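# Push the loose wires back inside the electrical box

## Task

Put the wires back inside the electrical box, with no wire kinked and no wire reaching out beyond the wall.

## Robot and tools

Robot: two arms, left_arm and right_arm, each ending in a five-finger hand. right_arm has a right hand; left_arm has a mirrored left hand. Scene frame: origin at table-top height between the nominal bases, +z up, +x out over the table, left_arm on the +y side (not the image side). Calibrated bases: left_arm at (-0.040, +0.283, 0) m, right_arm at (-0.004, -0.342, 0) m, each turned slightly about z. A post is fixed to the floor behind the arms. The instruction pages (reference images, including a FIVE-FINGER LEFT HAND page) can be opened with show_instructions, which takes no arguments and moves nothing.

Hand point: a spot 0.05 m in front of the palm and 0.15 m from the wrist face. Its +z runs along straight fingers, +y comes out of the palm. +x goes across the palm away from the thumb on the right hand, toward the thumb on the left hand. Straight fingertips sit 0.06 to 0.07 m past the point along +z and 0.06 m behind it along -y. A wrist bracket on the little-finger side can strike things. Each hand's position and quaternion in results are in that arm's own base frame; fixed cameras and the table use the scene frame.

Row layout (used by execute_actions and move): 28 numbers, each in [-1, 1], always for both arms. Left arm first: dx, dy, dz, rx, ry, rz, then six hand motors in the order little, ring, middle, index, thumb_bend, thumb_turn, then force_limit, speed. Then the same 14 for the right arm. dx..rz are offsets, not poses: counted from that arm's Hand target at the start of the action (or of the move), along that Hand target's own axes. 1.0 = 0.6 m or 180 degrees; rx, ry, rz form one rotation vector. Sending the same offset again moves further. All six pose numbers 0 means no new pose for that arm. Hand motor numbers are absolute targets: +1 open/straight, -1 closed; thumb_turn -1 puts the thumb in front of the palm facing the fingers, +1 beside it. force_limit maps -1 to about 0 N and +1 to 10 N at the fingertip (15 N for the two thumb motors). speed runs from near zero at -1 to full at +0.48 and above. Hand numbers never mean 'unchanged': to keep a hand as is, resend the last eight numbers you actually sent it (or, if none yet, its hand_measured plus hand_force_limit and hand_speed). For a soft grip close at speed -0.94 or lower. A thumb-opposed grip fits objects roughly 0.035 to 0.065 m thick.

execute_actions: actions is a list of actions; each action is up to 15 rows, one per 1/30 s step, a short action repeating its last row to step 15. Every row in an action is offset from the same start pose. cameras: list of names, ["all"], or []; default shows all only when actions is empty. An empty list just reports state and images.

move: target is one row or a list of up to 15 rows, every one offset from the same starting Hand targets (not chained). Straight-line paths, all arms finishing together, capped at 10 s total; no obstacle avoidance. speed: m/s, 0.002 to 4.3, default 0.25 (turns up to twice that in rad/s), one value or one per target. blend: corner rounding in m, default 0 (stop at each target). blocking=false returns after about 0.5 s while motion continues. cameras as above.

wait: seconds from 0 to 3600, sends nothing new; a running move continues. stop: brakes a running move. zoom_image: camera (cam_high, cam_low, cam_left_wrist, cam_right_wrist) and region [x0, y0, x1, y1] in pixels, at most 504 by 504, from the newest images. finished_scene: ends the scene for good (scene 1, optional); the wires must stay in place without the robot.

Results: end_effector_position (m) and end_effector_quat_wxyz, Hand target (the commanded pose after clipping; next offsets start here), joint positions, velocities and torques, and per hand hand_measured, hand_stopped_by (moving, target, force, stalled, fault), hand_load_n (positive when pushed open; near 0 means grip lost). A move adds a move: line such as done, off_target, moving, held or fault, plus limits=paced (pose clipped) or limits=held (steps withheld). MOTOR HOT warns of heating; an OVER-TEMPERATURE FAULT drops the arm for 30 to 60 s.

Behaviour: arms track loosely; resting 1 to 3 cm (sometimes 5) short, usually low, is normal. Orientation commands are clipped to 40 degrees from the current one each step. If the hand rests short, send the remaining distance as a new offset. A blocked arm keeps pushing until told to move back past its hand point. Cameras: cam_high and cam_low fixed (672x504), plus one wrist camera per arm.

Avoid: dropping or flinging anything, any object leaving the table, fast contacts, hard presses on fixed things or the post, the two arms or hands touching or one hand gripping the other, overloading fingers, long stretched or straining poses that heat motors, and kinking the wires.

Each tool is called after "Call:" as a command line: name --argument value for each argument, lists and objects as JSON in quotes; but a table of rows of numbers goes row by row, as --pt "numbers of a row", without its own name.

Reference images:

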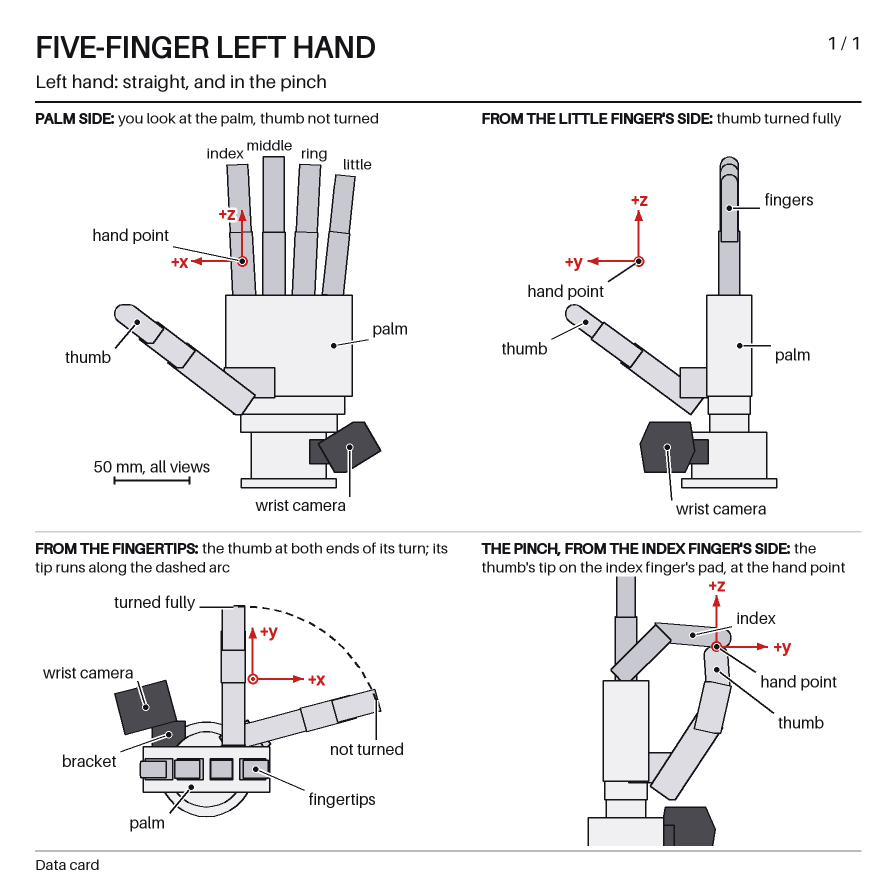

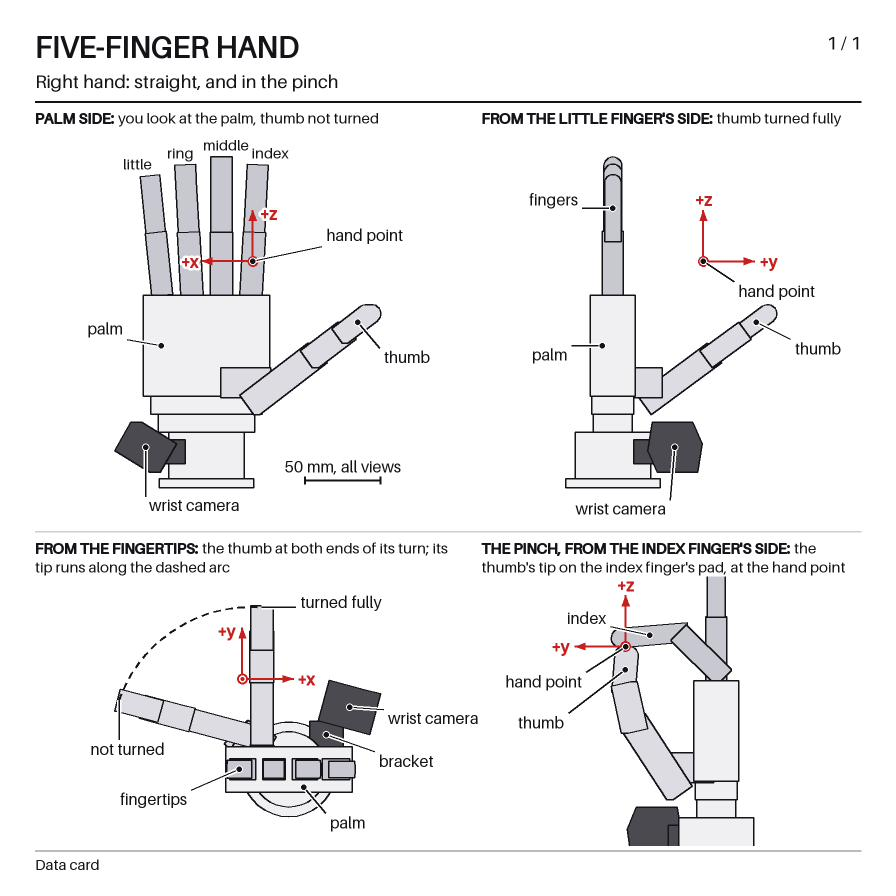

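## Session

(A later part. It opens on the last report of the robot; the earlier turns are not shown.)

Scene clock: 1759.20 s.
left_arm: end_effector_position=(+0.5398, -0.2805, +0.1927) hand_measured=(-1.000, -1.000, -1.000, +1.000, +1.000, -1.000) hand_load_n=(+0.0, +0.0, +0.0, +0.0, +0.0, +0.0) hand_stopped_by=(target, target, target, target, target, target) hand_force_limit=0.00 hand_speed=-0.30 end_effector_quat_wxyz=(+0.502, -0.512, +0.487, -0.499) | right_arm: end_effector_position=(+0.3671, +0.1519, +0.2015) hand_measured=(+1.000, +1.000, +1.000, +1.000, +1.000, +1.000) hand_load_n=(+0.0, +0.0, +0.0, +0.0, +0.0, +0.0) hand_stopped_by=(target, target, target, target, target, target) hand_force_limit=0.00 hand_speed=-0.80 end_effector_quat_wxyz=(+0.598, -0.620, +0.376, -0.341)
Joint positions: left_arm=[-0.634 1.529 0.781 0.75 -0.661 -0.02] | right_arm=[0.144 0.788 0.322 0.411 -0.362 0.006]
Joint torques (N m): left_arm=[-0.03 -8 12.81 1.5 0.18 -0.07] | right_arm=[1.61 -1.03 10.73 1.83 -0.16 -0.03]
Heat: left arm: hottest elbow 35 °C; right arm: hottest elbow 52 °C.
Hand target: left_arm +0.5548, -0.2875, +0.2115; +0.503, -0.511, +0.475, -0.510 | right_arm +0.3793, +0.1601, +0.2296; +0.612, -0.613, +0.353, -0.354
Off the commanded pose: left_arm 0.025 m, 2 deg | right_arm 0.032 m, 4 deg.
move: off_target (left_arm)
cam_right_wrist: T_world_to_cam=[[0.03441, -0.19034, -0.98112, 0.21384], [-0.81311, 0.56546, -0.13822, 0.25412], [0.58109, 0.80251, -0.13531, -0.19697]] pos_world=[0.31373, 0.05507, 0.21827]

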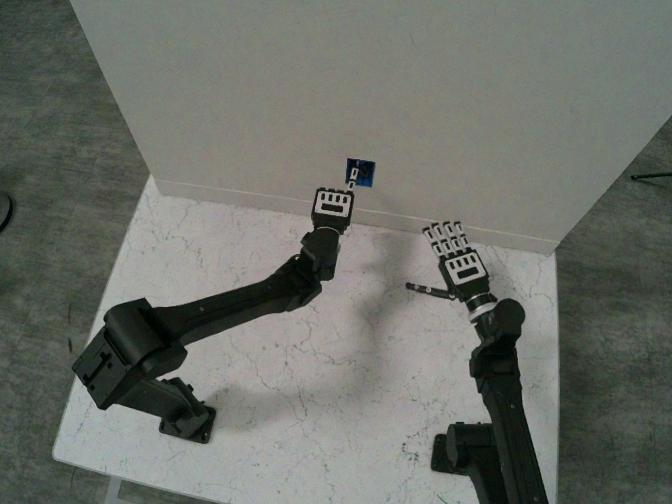

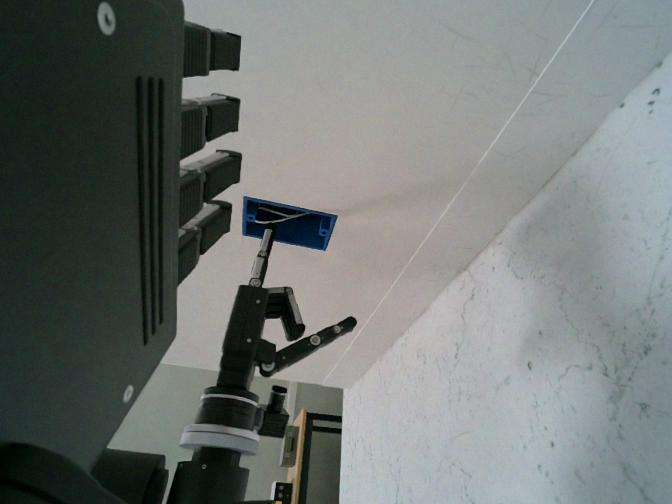

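Call:
move --target '[0.004,-0.001,0.0283,0,0,0,-1,-1,-1,1,1,-1,0,-0.3,0,0,0,0,0,0,1,1,1,1,1,1,0,-0.8]' --speed 0.06 --cameras '["cam_high","cam_right_wrist"]'

Call:
zoom_image --camera "cam_high" --region '[325, 150, 385, 210]'

Call:
zoom_image --camera "cam_right_wrist" --region '[210, 185, 350, 305]'

Scene clock: 1764.97 s.
left_arm: end_effector_position=(+0.5560, -0.2851, +0.1931) hand_measured=(-1.000, -1.000, -1.000, +1.000, +1.000, -1.000) hand_load_n=(+0.0, +0.0, +0.0, +0.0, +0.0, +0.0) hand_stopped_by=(target, target, target, target, target, target) hand_force_limit=0.00 hand_speed=-0.30 end_effector_quat_wxyz=(+0.501, -0.511, +0.489, -0.499) | right_arm: end_effector_position=(+0.3671, +0.1519, +0.2015) hand_measured=(+1.000, +1.000, +1.000, +1.000, +1.000, +1.000) hand_load_n=(+0.0, +0.0, +0.0, +0.0, +0.0, +0.0) hand_stopped_by=(target, target, target, target, target, target) hand_force_limit=0.00 hand_speed=-0.80 end_effector_quat_wxyz=(+0.598, -0.620, +0.376, -0.341)
Joint positions: left_arm=[-0.618 1.563 0.825 0.738 -0.641 -0.02] | right_arm=[0.144 0.788 0.322 0.411 -0.362 0.006]
Joint torques (N m): left_arm=[0.26 -8.7 12.79 1.57 0.11 -0.08] | right_arm=[1.61 -1.14 10.74 1.84 -0.15 -0.03]
Heat: left arm: hottest elbow 37 °C; right arm: hottest elbow 52 °C.
Hand target: left_arm +0.5718, -0.2894, +0.2127; +0.503, -0.511, +0.475, -0.510 | right_arm +0.3793, +0.1601, +0.2296; +0.612, -0.613, +0.353, -0.354
Off the commanded pose: left_arm 0.026 m, 2 deg | right_arm 0.032 m, 4 deg.
move: off_target (left_arm)
cam_right_wrist: T_world_to_cam=[[0.03441, -0.19034, -0.98112, 0.21384], [-0.81311, 0.56546, -0.13822, 0.25412], [0.58109, 0.80251, -0.13531, -0.19697]] pos_world=[0.31373, 0.05507, 0.21827]

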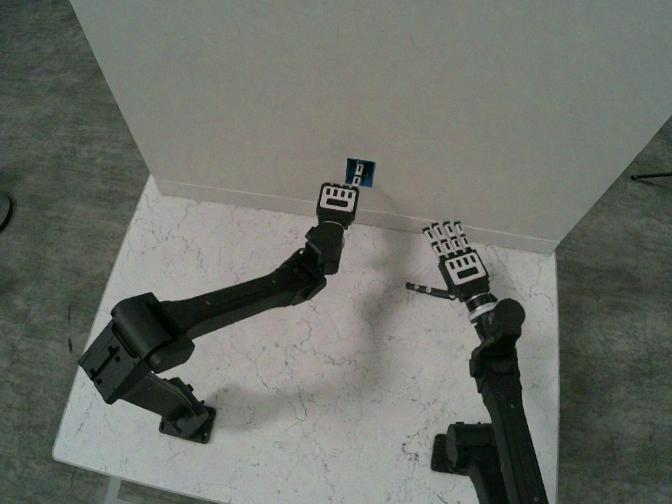

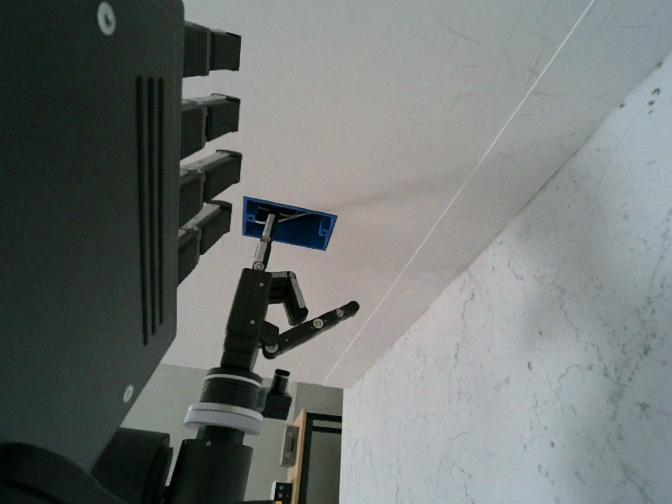

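Scaled by 8.400 from the camera's image (finer frame: 960x720).

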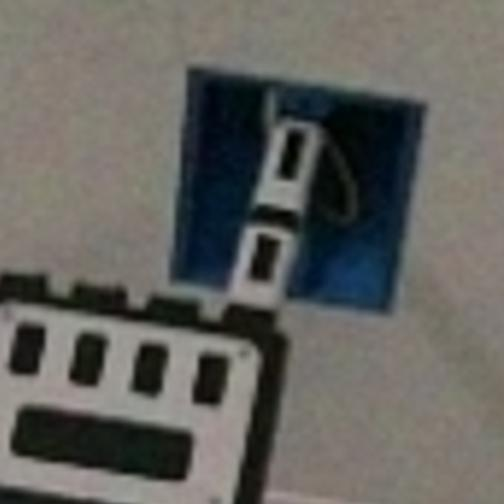

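Scaled by 3.600 from the camera's image (finer frame: 960x720).

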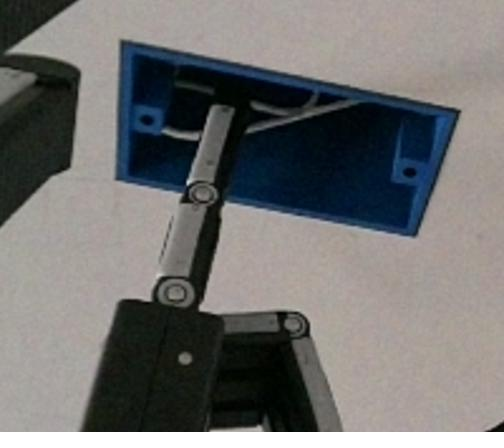

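Call:
move --pt "0 0 0.012 0 0 0 -1 -1 -1 1 1 -1 0 -0.3 0 0 0 0 0 0 1 1 1 1 1 1 0 -0.8" --pt "0 0 -0.17 0 0 0 -1 -1 -1 1 1 -1 0 -0.3 0 0 0 0 0 0 1 1 1 1 1 1 0 -0.8" --speed 0.07 --cameras '["cam_high","cam_right_wrist"]'

Call:
zoom_image --camera "cam_high" --region '[340, 152, 380, 192]'

Call:
zoom_image --camera "cam_right_wrist" --region '[238, 188, 298, 248]'

Scene clock: 1773.77 s.
left_arm: end_effector_position=(+0.4713, -0.2900, +0.1941) hand_measured=(-1.000, -1.000, -1.000, +1.000, +1.000, -1.000) hand_load_n=(+0.0, +0.0, +0.0, +0.0, +0.0, +0.0) hand_stopped_by=(target, target, target, target, target, target) hand_force_limit=0.00 hand_speed=-0.30 end_effector_quat_wxyz=(+0.503, -0.513, +0.488, -0.496) | right_arm: end_effector_position=(+0.3671, +0.1519, +0.2015) hand_measured=(+1.000, +1.000, +1.000, +1.000, +1.000, +1.000) hand_load_n=(+0.0, +0.0, +0.0, +0.0, +0.0, -0.5) hand_stopped_by=(target, target, target, target, target, target) hand_force_limit=0.00 hand_speed=-0.80 end_effector_quat_wxyz=(+0.598, -0.620, +0.376, -0.341)
Joint positions: left_arm=[-0.762 1.412 0.661 0.749 -0.794 -0.02] | right_arm=[0.144 0.788 0.322 0.411 -0.362 0.006]
Joint torques (N m): left_arm=[-1.14 -8.29 8.73 2.59 -0.19 -0.01] | right_arm=[1.55 -0.97 10.76 1.81 -0.15 -0.03]
Heat: left arm: hottest elbow 37 °C; right arm: hottest elbow 52 °C.
Hand target: left_arm +0.4699, -0.2925, +0.2100; +0.503, -0.511, +0.475, -0.510 | right_arm +0.3793, +0.1601, +0.2296; +0.612, -0.613, +0.353, -0.354
Off the commanded pose: left_arm 0.016 m, 2 deg | right_arm 0.032 m, 4 deg.
move: off_target (left_arm)
cam_right_wrist: T_world_to_cam=[[0.03441, -0.19034, -0.98112, 0.21384], [-0.81311, 0.56546, -0.13822, 0.25412], [0.58109, 0.80251, -0.13531, -0.19697]] pos_world=[0.31373, 0.05507, 0.21827]

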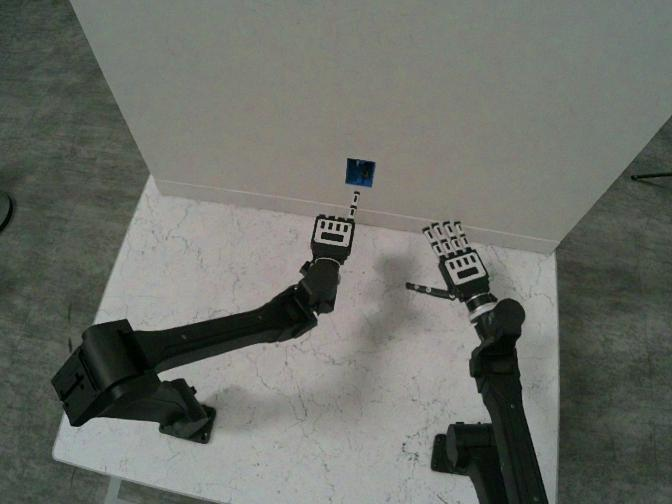

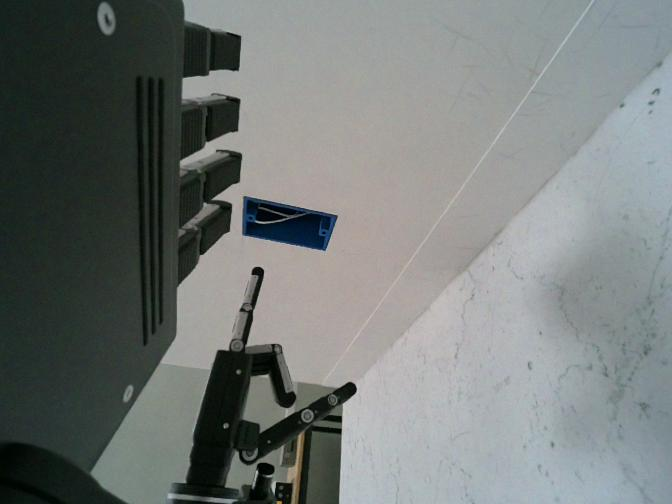

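Scaled by 12.600 from the camera's image (finer frame: 960x720).

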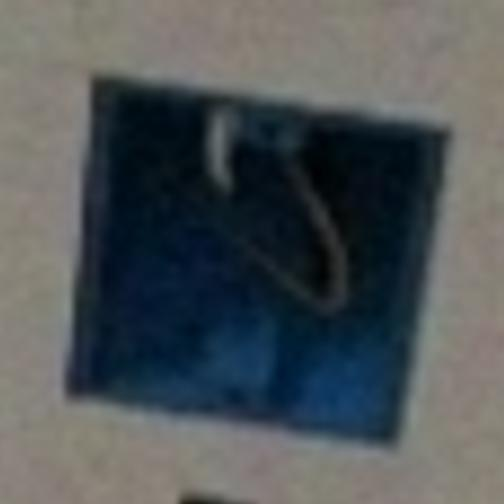

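Scaled by 8.400 from the camera's image (finer frame: 960x720).

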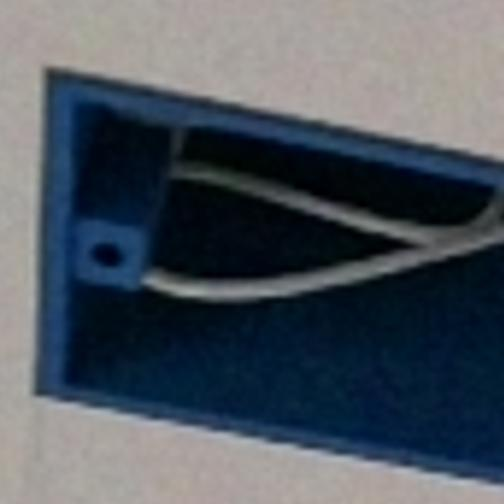

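Call:
move --pt "-0.0123 -0.0085 -0.0162 0 0 0 -1 -1 -1 1 1 -1 0 -0.3 0 0 0 0 0 0 1 1 1 1 1 1 0 -0.8" --pt "-0.0078 -0.0042 0.1405 0 0 0 -1 -1 -1 1 1 -1 0 -0.3 0 0 0 0 0 0 1 1 1 1 1 1 0 -0.8" --speed 0.06 --cameras '["cam_high","cam_right_wrist"]'

Call:
zoom_image --camera "cam_high" --region '[340, 152, 380, 192]'

Call:
zoom_image --camera "cam_right_wrist" --region '[210, 185, 350, 305]'

Scene clock: 1784.67 s.
left_arm: end_effector_position=(+0.5388, -0.2784, +0.1952) hand_measured=(-1.000, -1.000, -1.000, +1.000, +1.000, -1.000) hand_load_n=(+0.0, +0.0, +0.0, +0.0, +0.0, +0.0) hand_stopped_by=(target, target, target, target, target, target) hand_force_limit=0.00 hand_speed=-0.30 end_effector_quat_wxyz=(+0.502, -0.512, +0.487, -0.499) | right_arm: end_effector_position=(+0.3671, +0.1519, +0.2015) hand_measured=(+1.000, +1.000, +1.000, +1.000, +1.000, +1.000) hand_load_n=(+0.0, +0.0, +0.0, +0.0, +0.0, -0.5) hand_stopped_by=(target, target, target, target, target, target) hand_force_limit=0.00 hand_speed=-0.80 end_effector_quat_wxyz=(+0.598, -0.620, +0.376, -0.341)
Joint positions: left_arm=[-0.631 1.518 0.778 0.742 -0.658 -0.02] | right_arm=[0.144 0.788 0.322 0.411 -0.362 0.006]
Joint torques (N m): left_arm=[0.09 -7.88 12.9 1.51 0.21 -0.07] | right_arm=[1.67 -1.08 10.76 1.81 -0.16 -0.04]
Heat: left arm: hottest elbow 36 °C; right arm: hottest elbow 52 °C.
Hand target: left_arm +0.5540, -0.2851, +0.2146; +0.503, -0.511, +0.475, -0.510 | right_arm +0.3793, +0.1601, +0.2296; +0.612, -0.613, +0.353, -0.354
Off the commanded pose: left_arm 0.025 m, 2 deg | right_arm 0.032 m, 4 deg.
move: off_target (left_arm)
cam_right_wrist: T_world_to_cam=[[0.03441, -0.19034, -0.98112, 0.21384], [-0.81311, 0.56546, -0.13822, 0.25412], [0.58109, 0.80251, -0.13531, -0.19697]] pos_world=[0.31373, 0.05507, 0.21827]

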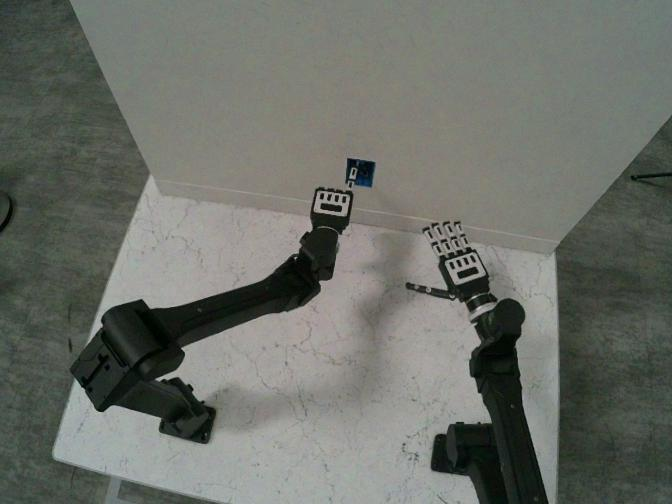

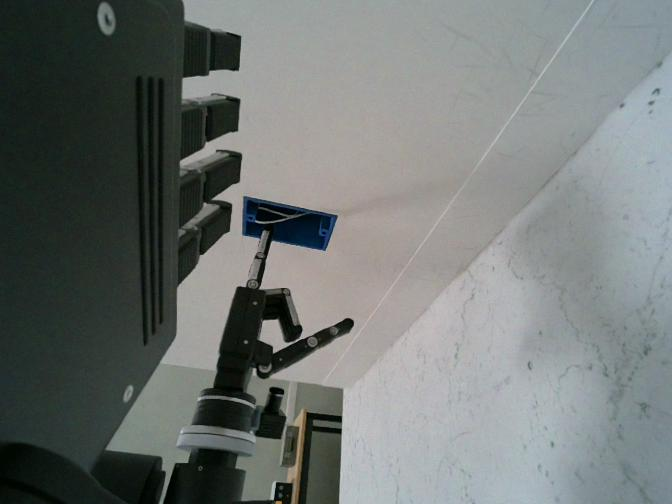

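Scaled by 12.600 from the camera's image (finer frame: 960x720).

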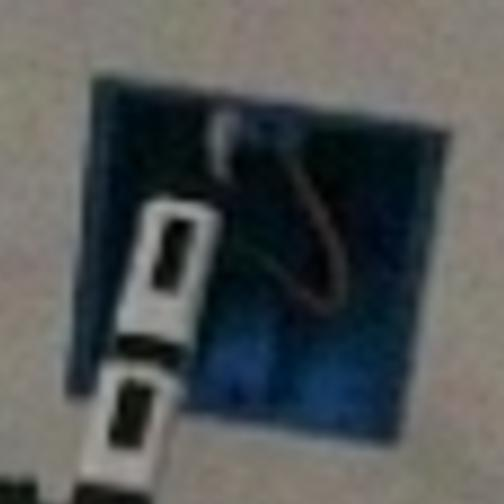

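Scaled by 3.600 from the camera's image (finer frame: 960x720).

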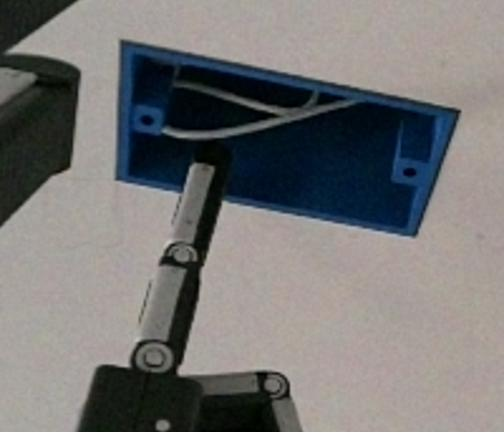

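Call:
move --target '[-0.004,0.0008,0.0333,0,0,0,-1,-1,-1,1,1,-1,0,-0.3,0,0,0,0,0,0,1,1,1,1,1,1,0,-0.8]' --speed 0.05 --cameras '["cam_high","cam_right_wrist"]'

Call:
zoom_image --camera "cam_high" --region '[340, 152, 380, 192]'

Call:
zoom_image --camera "cam_right_wrist" --region '[210, 185, 350, 305]'

Scene clock: 1789.87 s.
left_arm: end_effector_position=(+0.5520, -0.2787, +0.1869) hand_measured=(-1.000, -1.000, -1.000, +1.000, +1.000, -1.000) hand_load_n=(+0.0, +0.0, +0.0, -1.0, +0.0, +0.0) hand_stopped_by=(target, target, target, target, target, target) hand_force_limit=0.00 hand_speed=-0.30 end_effector_quat_wxyz=(+0.498, -0.510, +0.496, -0.495) | right_arm: end_effector_position=(+0.3671, +0.1519, +0.2015) hand_measured=(+1.000, +1.000, +1.000, +1.000, +1.000, +1.000) hand_load_n=(+0.0, +0.0, +0.0, +0.0, +0.0, +0.0) hand_stopped_by=(target, target, target, target, target, target) hand_force_limit=0.00 hand_speed=-0.80 end_effector_quat_wxyz=(+0.598, -0.620, +0.376, -0.341)
Joint positions: left_arm=[-0.609 1.552 0.805 0.731 -0.625 -0.02] | right_arm=[0.144 0.788 0.322 0.411 -0.362 0.006]
Joint torques (N m): left_arm=[0.85 -8.59 13.86 1.73 0.1 -0.08] | right_arm=[1.49 -1.08 10.73 1.8 -0.15 -0.03]
Heat: left arm: hottest elbow 36 °C; right arm: hottest elbow 52 °C.
Hand target: left_arm +0.5739, -0.2823, +0.2146; +0.503, -0.511, +0.475, -0.510 | right_arm +0.3793, +0.1601, +0.2296; +0.612, -0.613, +0.353, -0.354
Off the commanded pose: left_arm 0.035 m, 3 deg | right_arm 0.032 m, 4 deg.
move: off_target (left_arm)
cam_right_wrist: T_world_to_cam=[[0.03441, -0.19034, -0.98112, 0.21384], [-0.81311, 0.56546, -0.13822, 0.25412], [0.58109, 0.80251, -0.13531, -0.19697]] pos_world=[0.31373, 0.05507, 0.21827]

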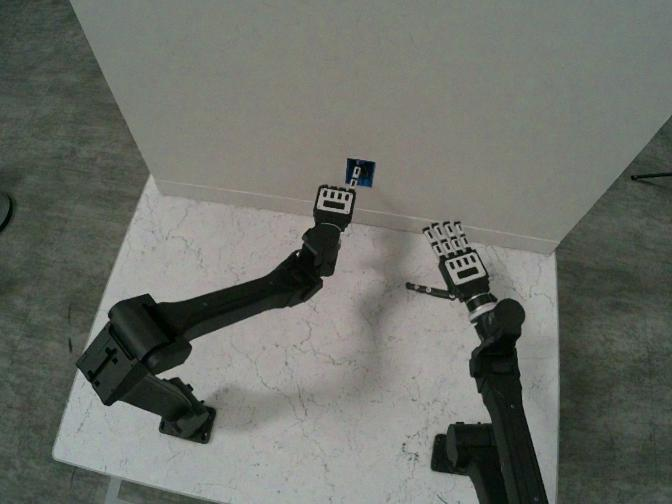

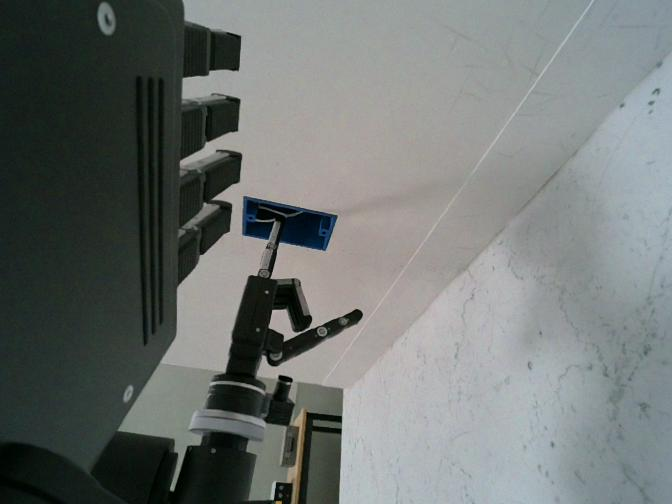

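Scaled by 12.600 from the camera's image (finer frame: 960x720).

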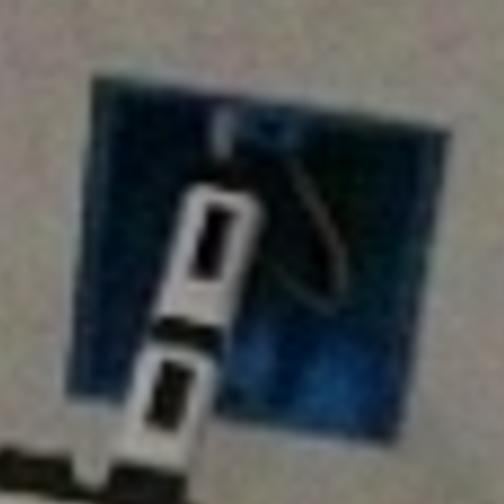

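Scaled by 3.600 from the camera's image (finer frame: 960x720).

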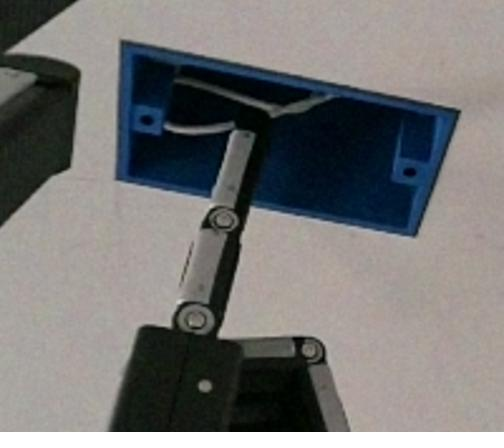

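Call:
move --target '[-0.0045,-0.004,0.022,0,0,0,-1,-1,-1,1,1,-1,0,-0.3,0,0,0,0,0,0,1,1,1,1,1,1,0,-0.8]' --speed 0.05 --cameras '["cam_high","cam_right_wrist"]'

Call:
zoom_image --camera "cam_high" --region '[340, 152, 380, 192]'

Call:
zoom_image --camera "cam_right_wrist" --region '[210, 185, 350, 305]'

Scene clock: 1794.43 s.
left_arm: end_effector_position=(+0.5603, -0.2759, +0.1806) hand_measured=(-1.000, -1.000, -1.000, +1.000, +1.000, -1.000) hand_load_n=(+0.0, +0.0, +0.0, -2.0, +0.0, +0.0) hand_stopped_by=(target, target, target, target, target, target) hand_force_limit=0.00 hand_speed=-0.30 end_effector_quat_wxyz=(+0.495, -0.510, +0.504, -0.490) | right_arm: end_effector_position=(+0.3671, +0.1519, +0.2015) hand_measured=(+1.000, +1.000, +1.000, +1.000, +1.000, +1.000) hand_load_n=(+0.0, +0.0, +0.0, +0.0, +0.0, +0.0) hand_stopped_by=(target, target, target, target, target, target) hand_force_limit=0.00 hand_speed=-0.80 end_effector_quat_wxyz=(+0.598, -0.620, +0.376, -0.341)
Joint positions: left_arm=[-0.591 1.569 0.82 0.714 -0.603 -0.02] | right_arm=[0.144 0.788 0.322 0.411 -0.362 0.006]
Joint torques (N m): left_arm=[1.14 -9.11 14.69 1.91 0.01 -0.09] | right_arm=[1.55 -1.14 10.73 1.81 -0.15 -0.04]
Heat: left arm: hottest elbow 38 °C; right arm: hottest elbow 52 °C.
Hand target: left_arm +0.5869, -0.2788, +0.2172; +0.503, -0.511, +0.475, -0.510 | right_arm +0.3793, +0.1601, +0.2296; +0.612, -0.613, +0.353, -0.354
Off the commanded pose: left_arm 0.045 m, 4 deg | right_arm 0.032 m, 4 deg.
move: off_target (left_arm)
cam_right_wrist: T_world_to_cam=[[0.03441, -0.19034, -0.98112, 0.21384], [-0.81311, 0.56546, -0.13822, 0.25412], [0.58109, 0.80251, -0.13531, -0.19697]] pos_world=[0.31373, 0.05507, 0.21827]

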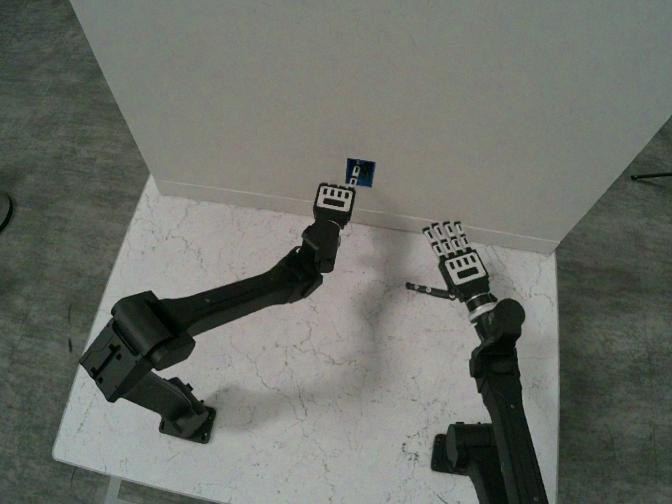

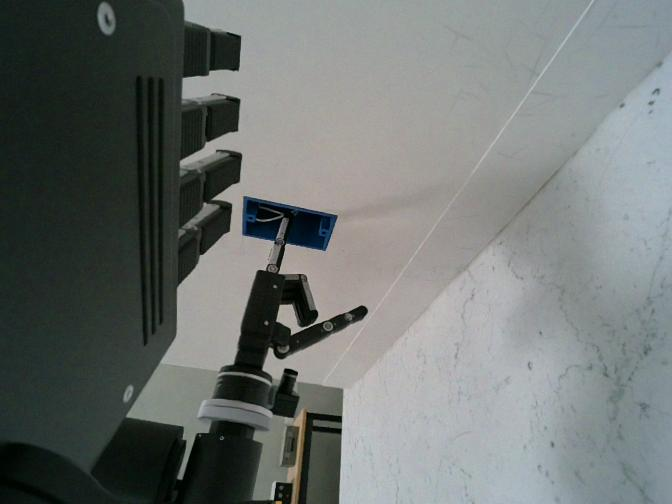

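Scaled by 12.600 from the camera's image (finer frame: 960x720).

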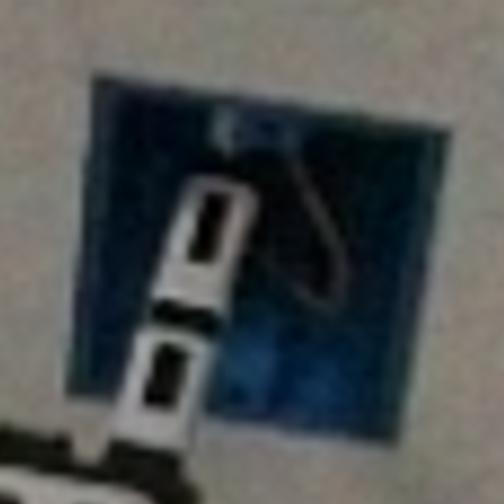

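Scaled by 3.600 from the camera's image (finer frame: 960x720).

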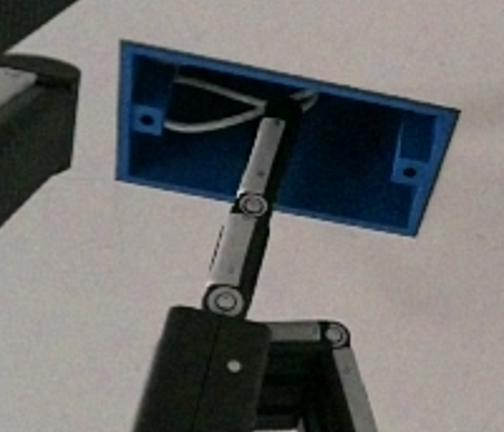

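Call:
move --pt "0.006 0.012 -0.05 0 0 0 -1 -1 -1 1 1 -1 0 -0.3 0 0 0 0 0 0 1 1 1 1 1 1 0 -0.8" --pt "0.003 0.006 -0.23 0 0 0 -1 -1 -1 1 1 -1 0 -0.3 0 0 0 0 0 0 1 1 1 1 1 1 0 -0.8" --speed 0.06 --blend 0.01 --cameras '["cam_high","cam_right_wrist"]'

Call:
zoom_image --camera "cam_high" --region '[340, 152, 380, 192]'

Call:
zoom_image --camera "cam_right_wrist" --region '[238, 188, 298, 248]'

Call:
zoom_image --camera "cam_right_wrist" --region '[210, 185, 350, 305]'

Scene clock: 1803.47 s.
left_arm: end_effector_position=(+0.4506, -0.2825, +0.1951) hand_measured=(-1.000, -1.000, -1.000, +1.000, +1.000, -1.000) hand_load_n=(+0.0, +0.0, +0.0, +0.0, +0.0, +0.0) hand_stopped_by=(target, target, target, target, target, target) hand_force_limit=0.00 hand_speed=-0.30 end_effector_quat_wxyz=(+0.503, -0.513, +0.487, -0.497) | right_arm: end_effector_position=(+0.3671, +0.1519, +0.2015) hand_measured=(+1.000, +1.000, +1.000, +1.000, +1.000, +1.000) hand_load_n=(+0.0, +0.0, -0.5, +0.0, +0.0, +0.0) hand_stopped_by=(target, target, target, target, target, target) hand_force_limit=0.00 hand_speed=-0.80 end_effector_quat_wxyz=(+0.598, -0.620, +0.376, -0.341)
Joint positions: left_arm=[-0.787 1.358 0.609 0.749 -0.82 -0.02] | right_arm=[0.144 0.788 0.322 0.411 -0.362 0.006]
Joint torques (N m): left_arm=[-1.2 -7.41 8.77 2.56 -0.17 0.01] | right_arm=[1.61 -1.14 10.73 1.81 -0.15 -0.04]
Heat: left arm: hottest elbow 39 °C; right arm: hottest elbow 52 °C.
Hand target: left_arm +0.4491, -0.2850, +0.2098; +0.503, -0.511, +0.475, -0.510 | right_arm +0.3793, +0.1601, +0.2296; +0.612, -0.613, +0.353, -0.354
Off the commanded pose: left_arm 0.015 m, 2 deg | right_arm 0.032 m, 4 deg.
move: off_target (left_arm)
cam_right_wrist: T_world_to_cam=[[0.03441, -0.19034, -0.98112, 0.21384], [-0.81311, 0.56546, -0.13822, 0.25412], [0.58109, 0.80251, -0.13531, -0.19697]] pos_world=[0.31373, 0.05507, 0.21827]

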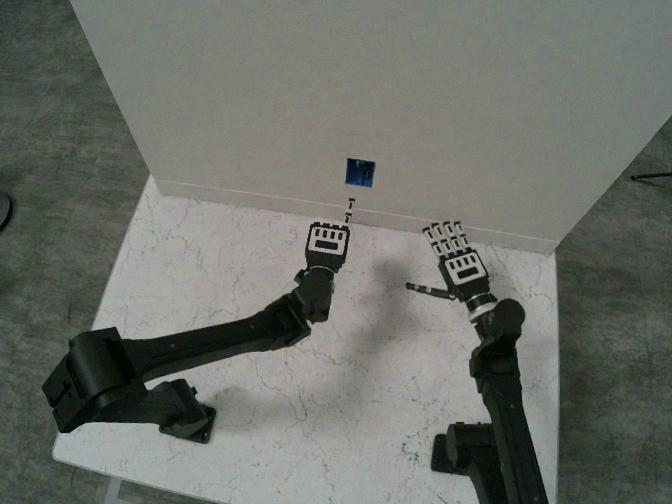

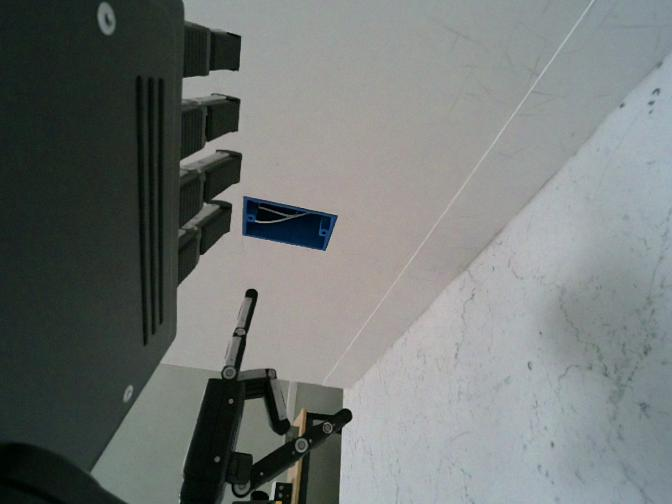

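Scaled by 12.600 from the camera's image (finer frame: 960x720).

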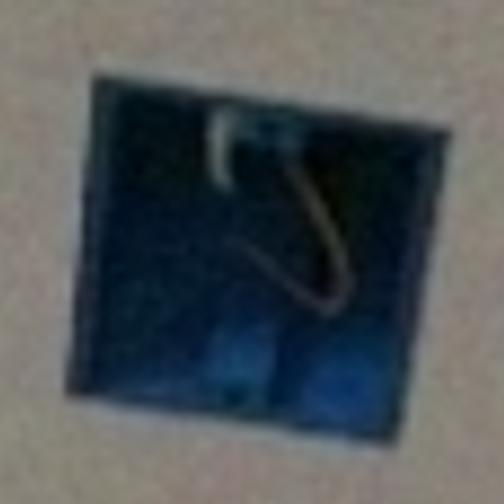

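Scaled by 8.400 from the camera's image (finer frame: 960x720).

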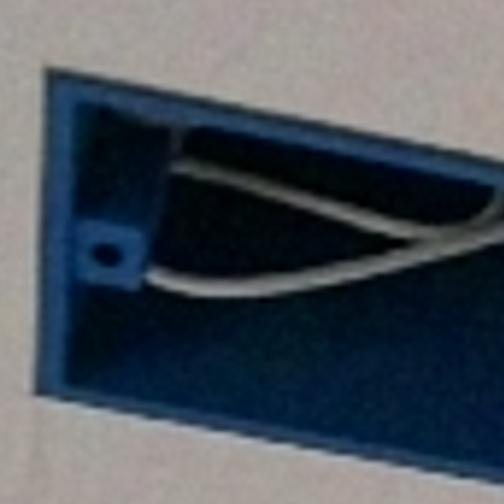

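Scaled by 3.600 from the camera's image (finer frame: 960x720).

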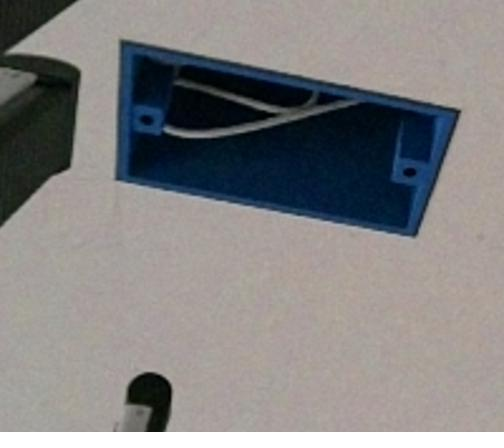

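Call:
move --target '[0,0,-0.1,0,0,0,-1,-1,-1,1,1,-1,0,-0.3,0,0,0,0,0,0,1,1,1,1,1,1,0,-0.8]' --speed 0.1 --cameras '["cam_high","cam_low","cam_right_wrist"]'

Call:
zoom_image --camera "cam_right_wrist" --region '[210, 185, 350, 305]'

Scene clock: 1816.03 s.
left_arm: end_effector_position=(+0.3908, -0.2850, +0.1960) hand_measured=(-1.000, -1.000, -1.000, +1.000, +1.000, -1.000) hand_load_n=(+0.0, +0.0, +0.0, +0.0, +0.0, +0.0) hand_stopped_by=(target, target, target, target, target, target) hand_force_limit=0.00 hand_speed=-0.30 end_effector_quat_wxyz=(+0.503, -0.513, +0.484, -0.499) | right_arm: end_effector_position=(+0.3671, +0.1519, +0.2015) hand_measured=(+1.000, +1.000, +1.000, +1.000, +1.000, +1.000) hand_load_n=(+0.0, +0.0, +0.0, +0.0, +0.0, -0.5) hand_stopped_by=(target, target, target, target, target, target) hand_force_limit=0.00 hand_speed=-0.80 end_effector_quat_wxyz=(+0.598, -0.620, +0.376, -0.341)
Joint positions: left_arm=[-0.924 1.254 0.514 0.749 -0.956 -0.017] | right_arm=[0.144 0.788 0.322 0.411 -0.362 0.006]
Joint torques (N m): left_arm=[-1.2 -5.77 8.73 2.48 -0.17 0.06] | right_arm=[1.55 -1.14 10.76 1.83 -0.15 -0.03]
Heat: left arm: hottest elbow 37 °C; right arm: hottest elbow 52 °C.
Hand target: left_arm +0.3892, -0.2869, +0.2082; +0.503, -0.511, +0.475, -0.510 | right_arm +0.3793, +0.1601, +0.2296; +0.612, -0.613, +0.353, -0.354
Off the commanded pose: left_arm 0.012 m, 2 deg | right_arm 0.032 m, 4 deg.
move: off_target (left_arm)
cam_right_wrist: T_world_to_cam=[[0.03441, -0.19034, -0.98112, 0.21384], [-0.81311, 0.56546, -0.13822, 0.25412], [0.58109, 0.80251, -0.13531, -0.19697]] pos_world=[0.31373, 0.05507, 0.21827]

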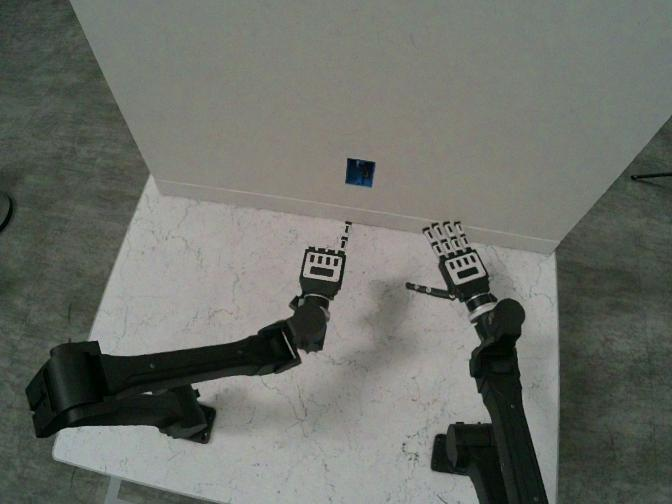

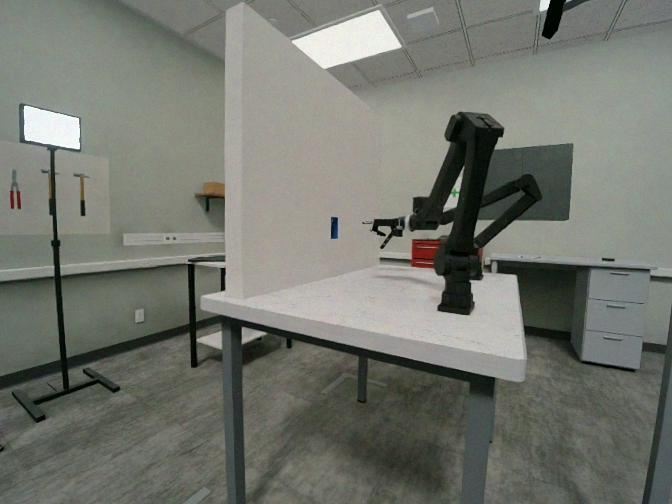

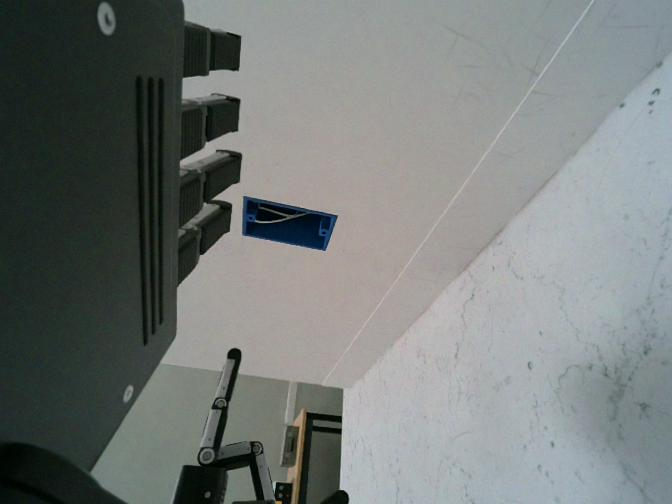

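Scaled by 3.600 from the camera's image (finer frame: 960x720).

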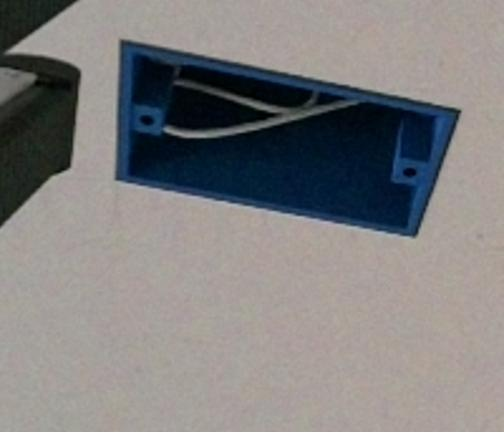

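Call:
zoom_image --camera "cam_low" --region '[315, 208, 355, 248]'

Scaled by 12.600 from the camera's image (finer frame: 960x720).

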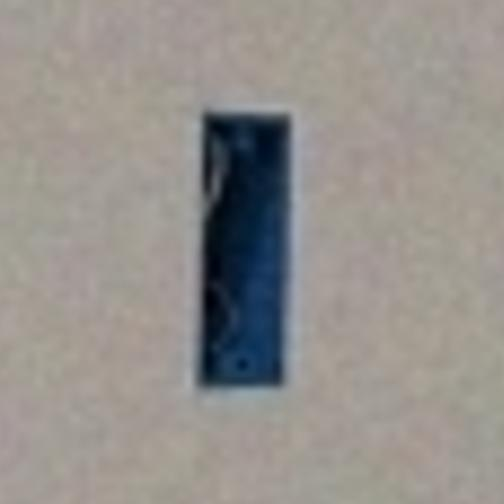

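Call:
finished_scene

The scene is finished: the task was done.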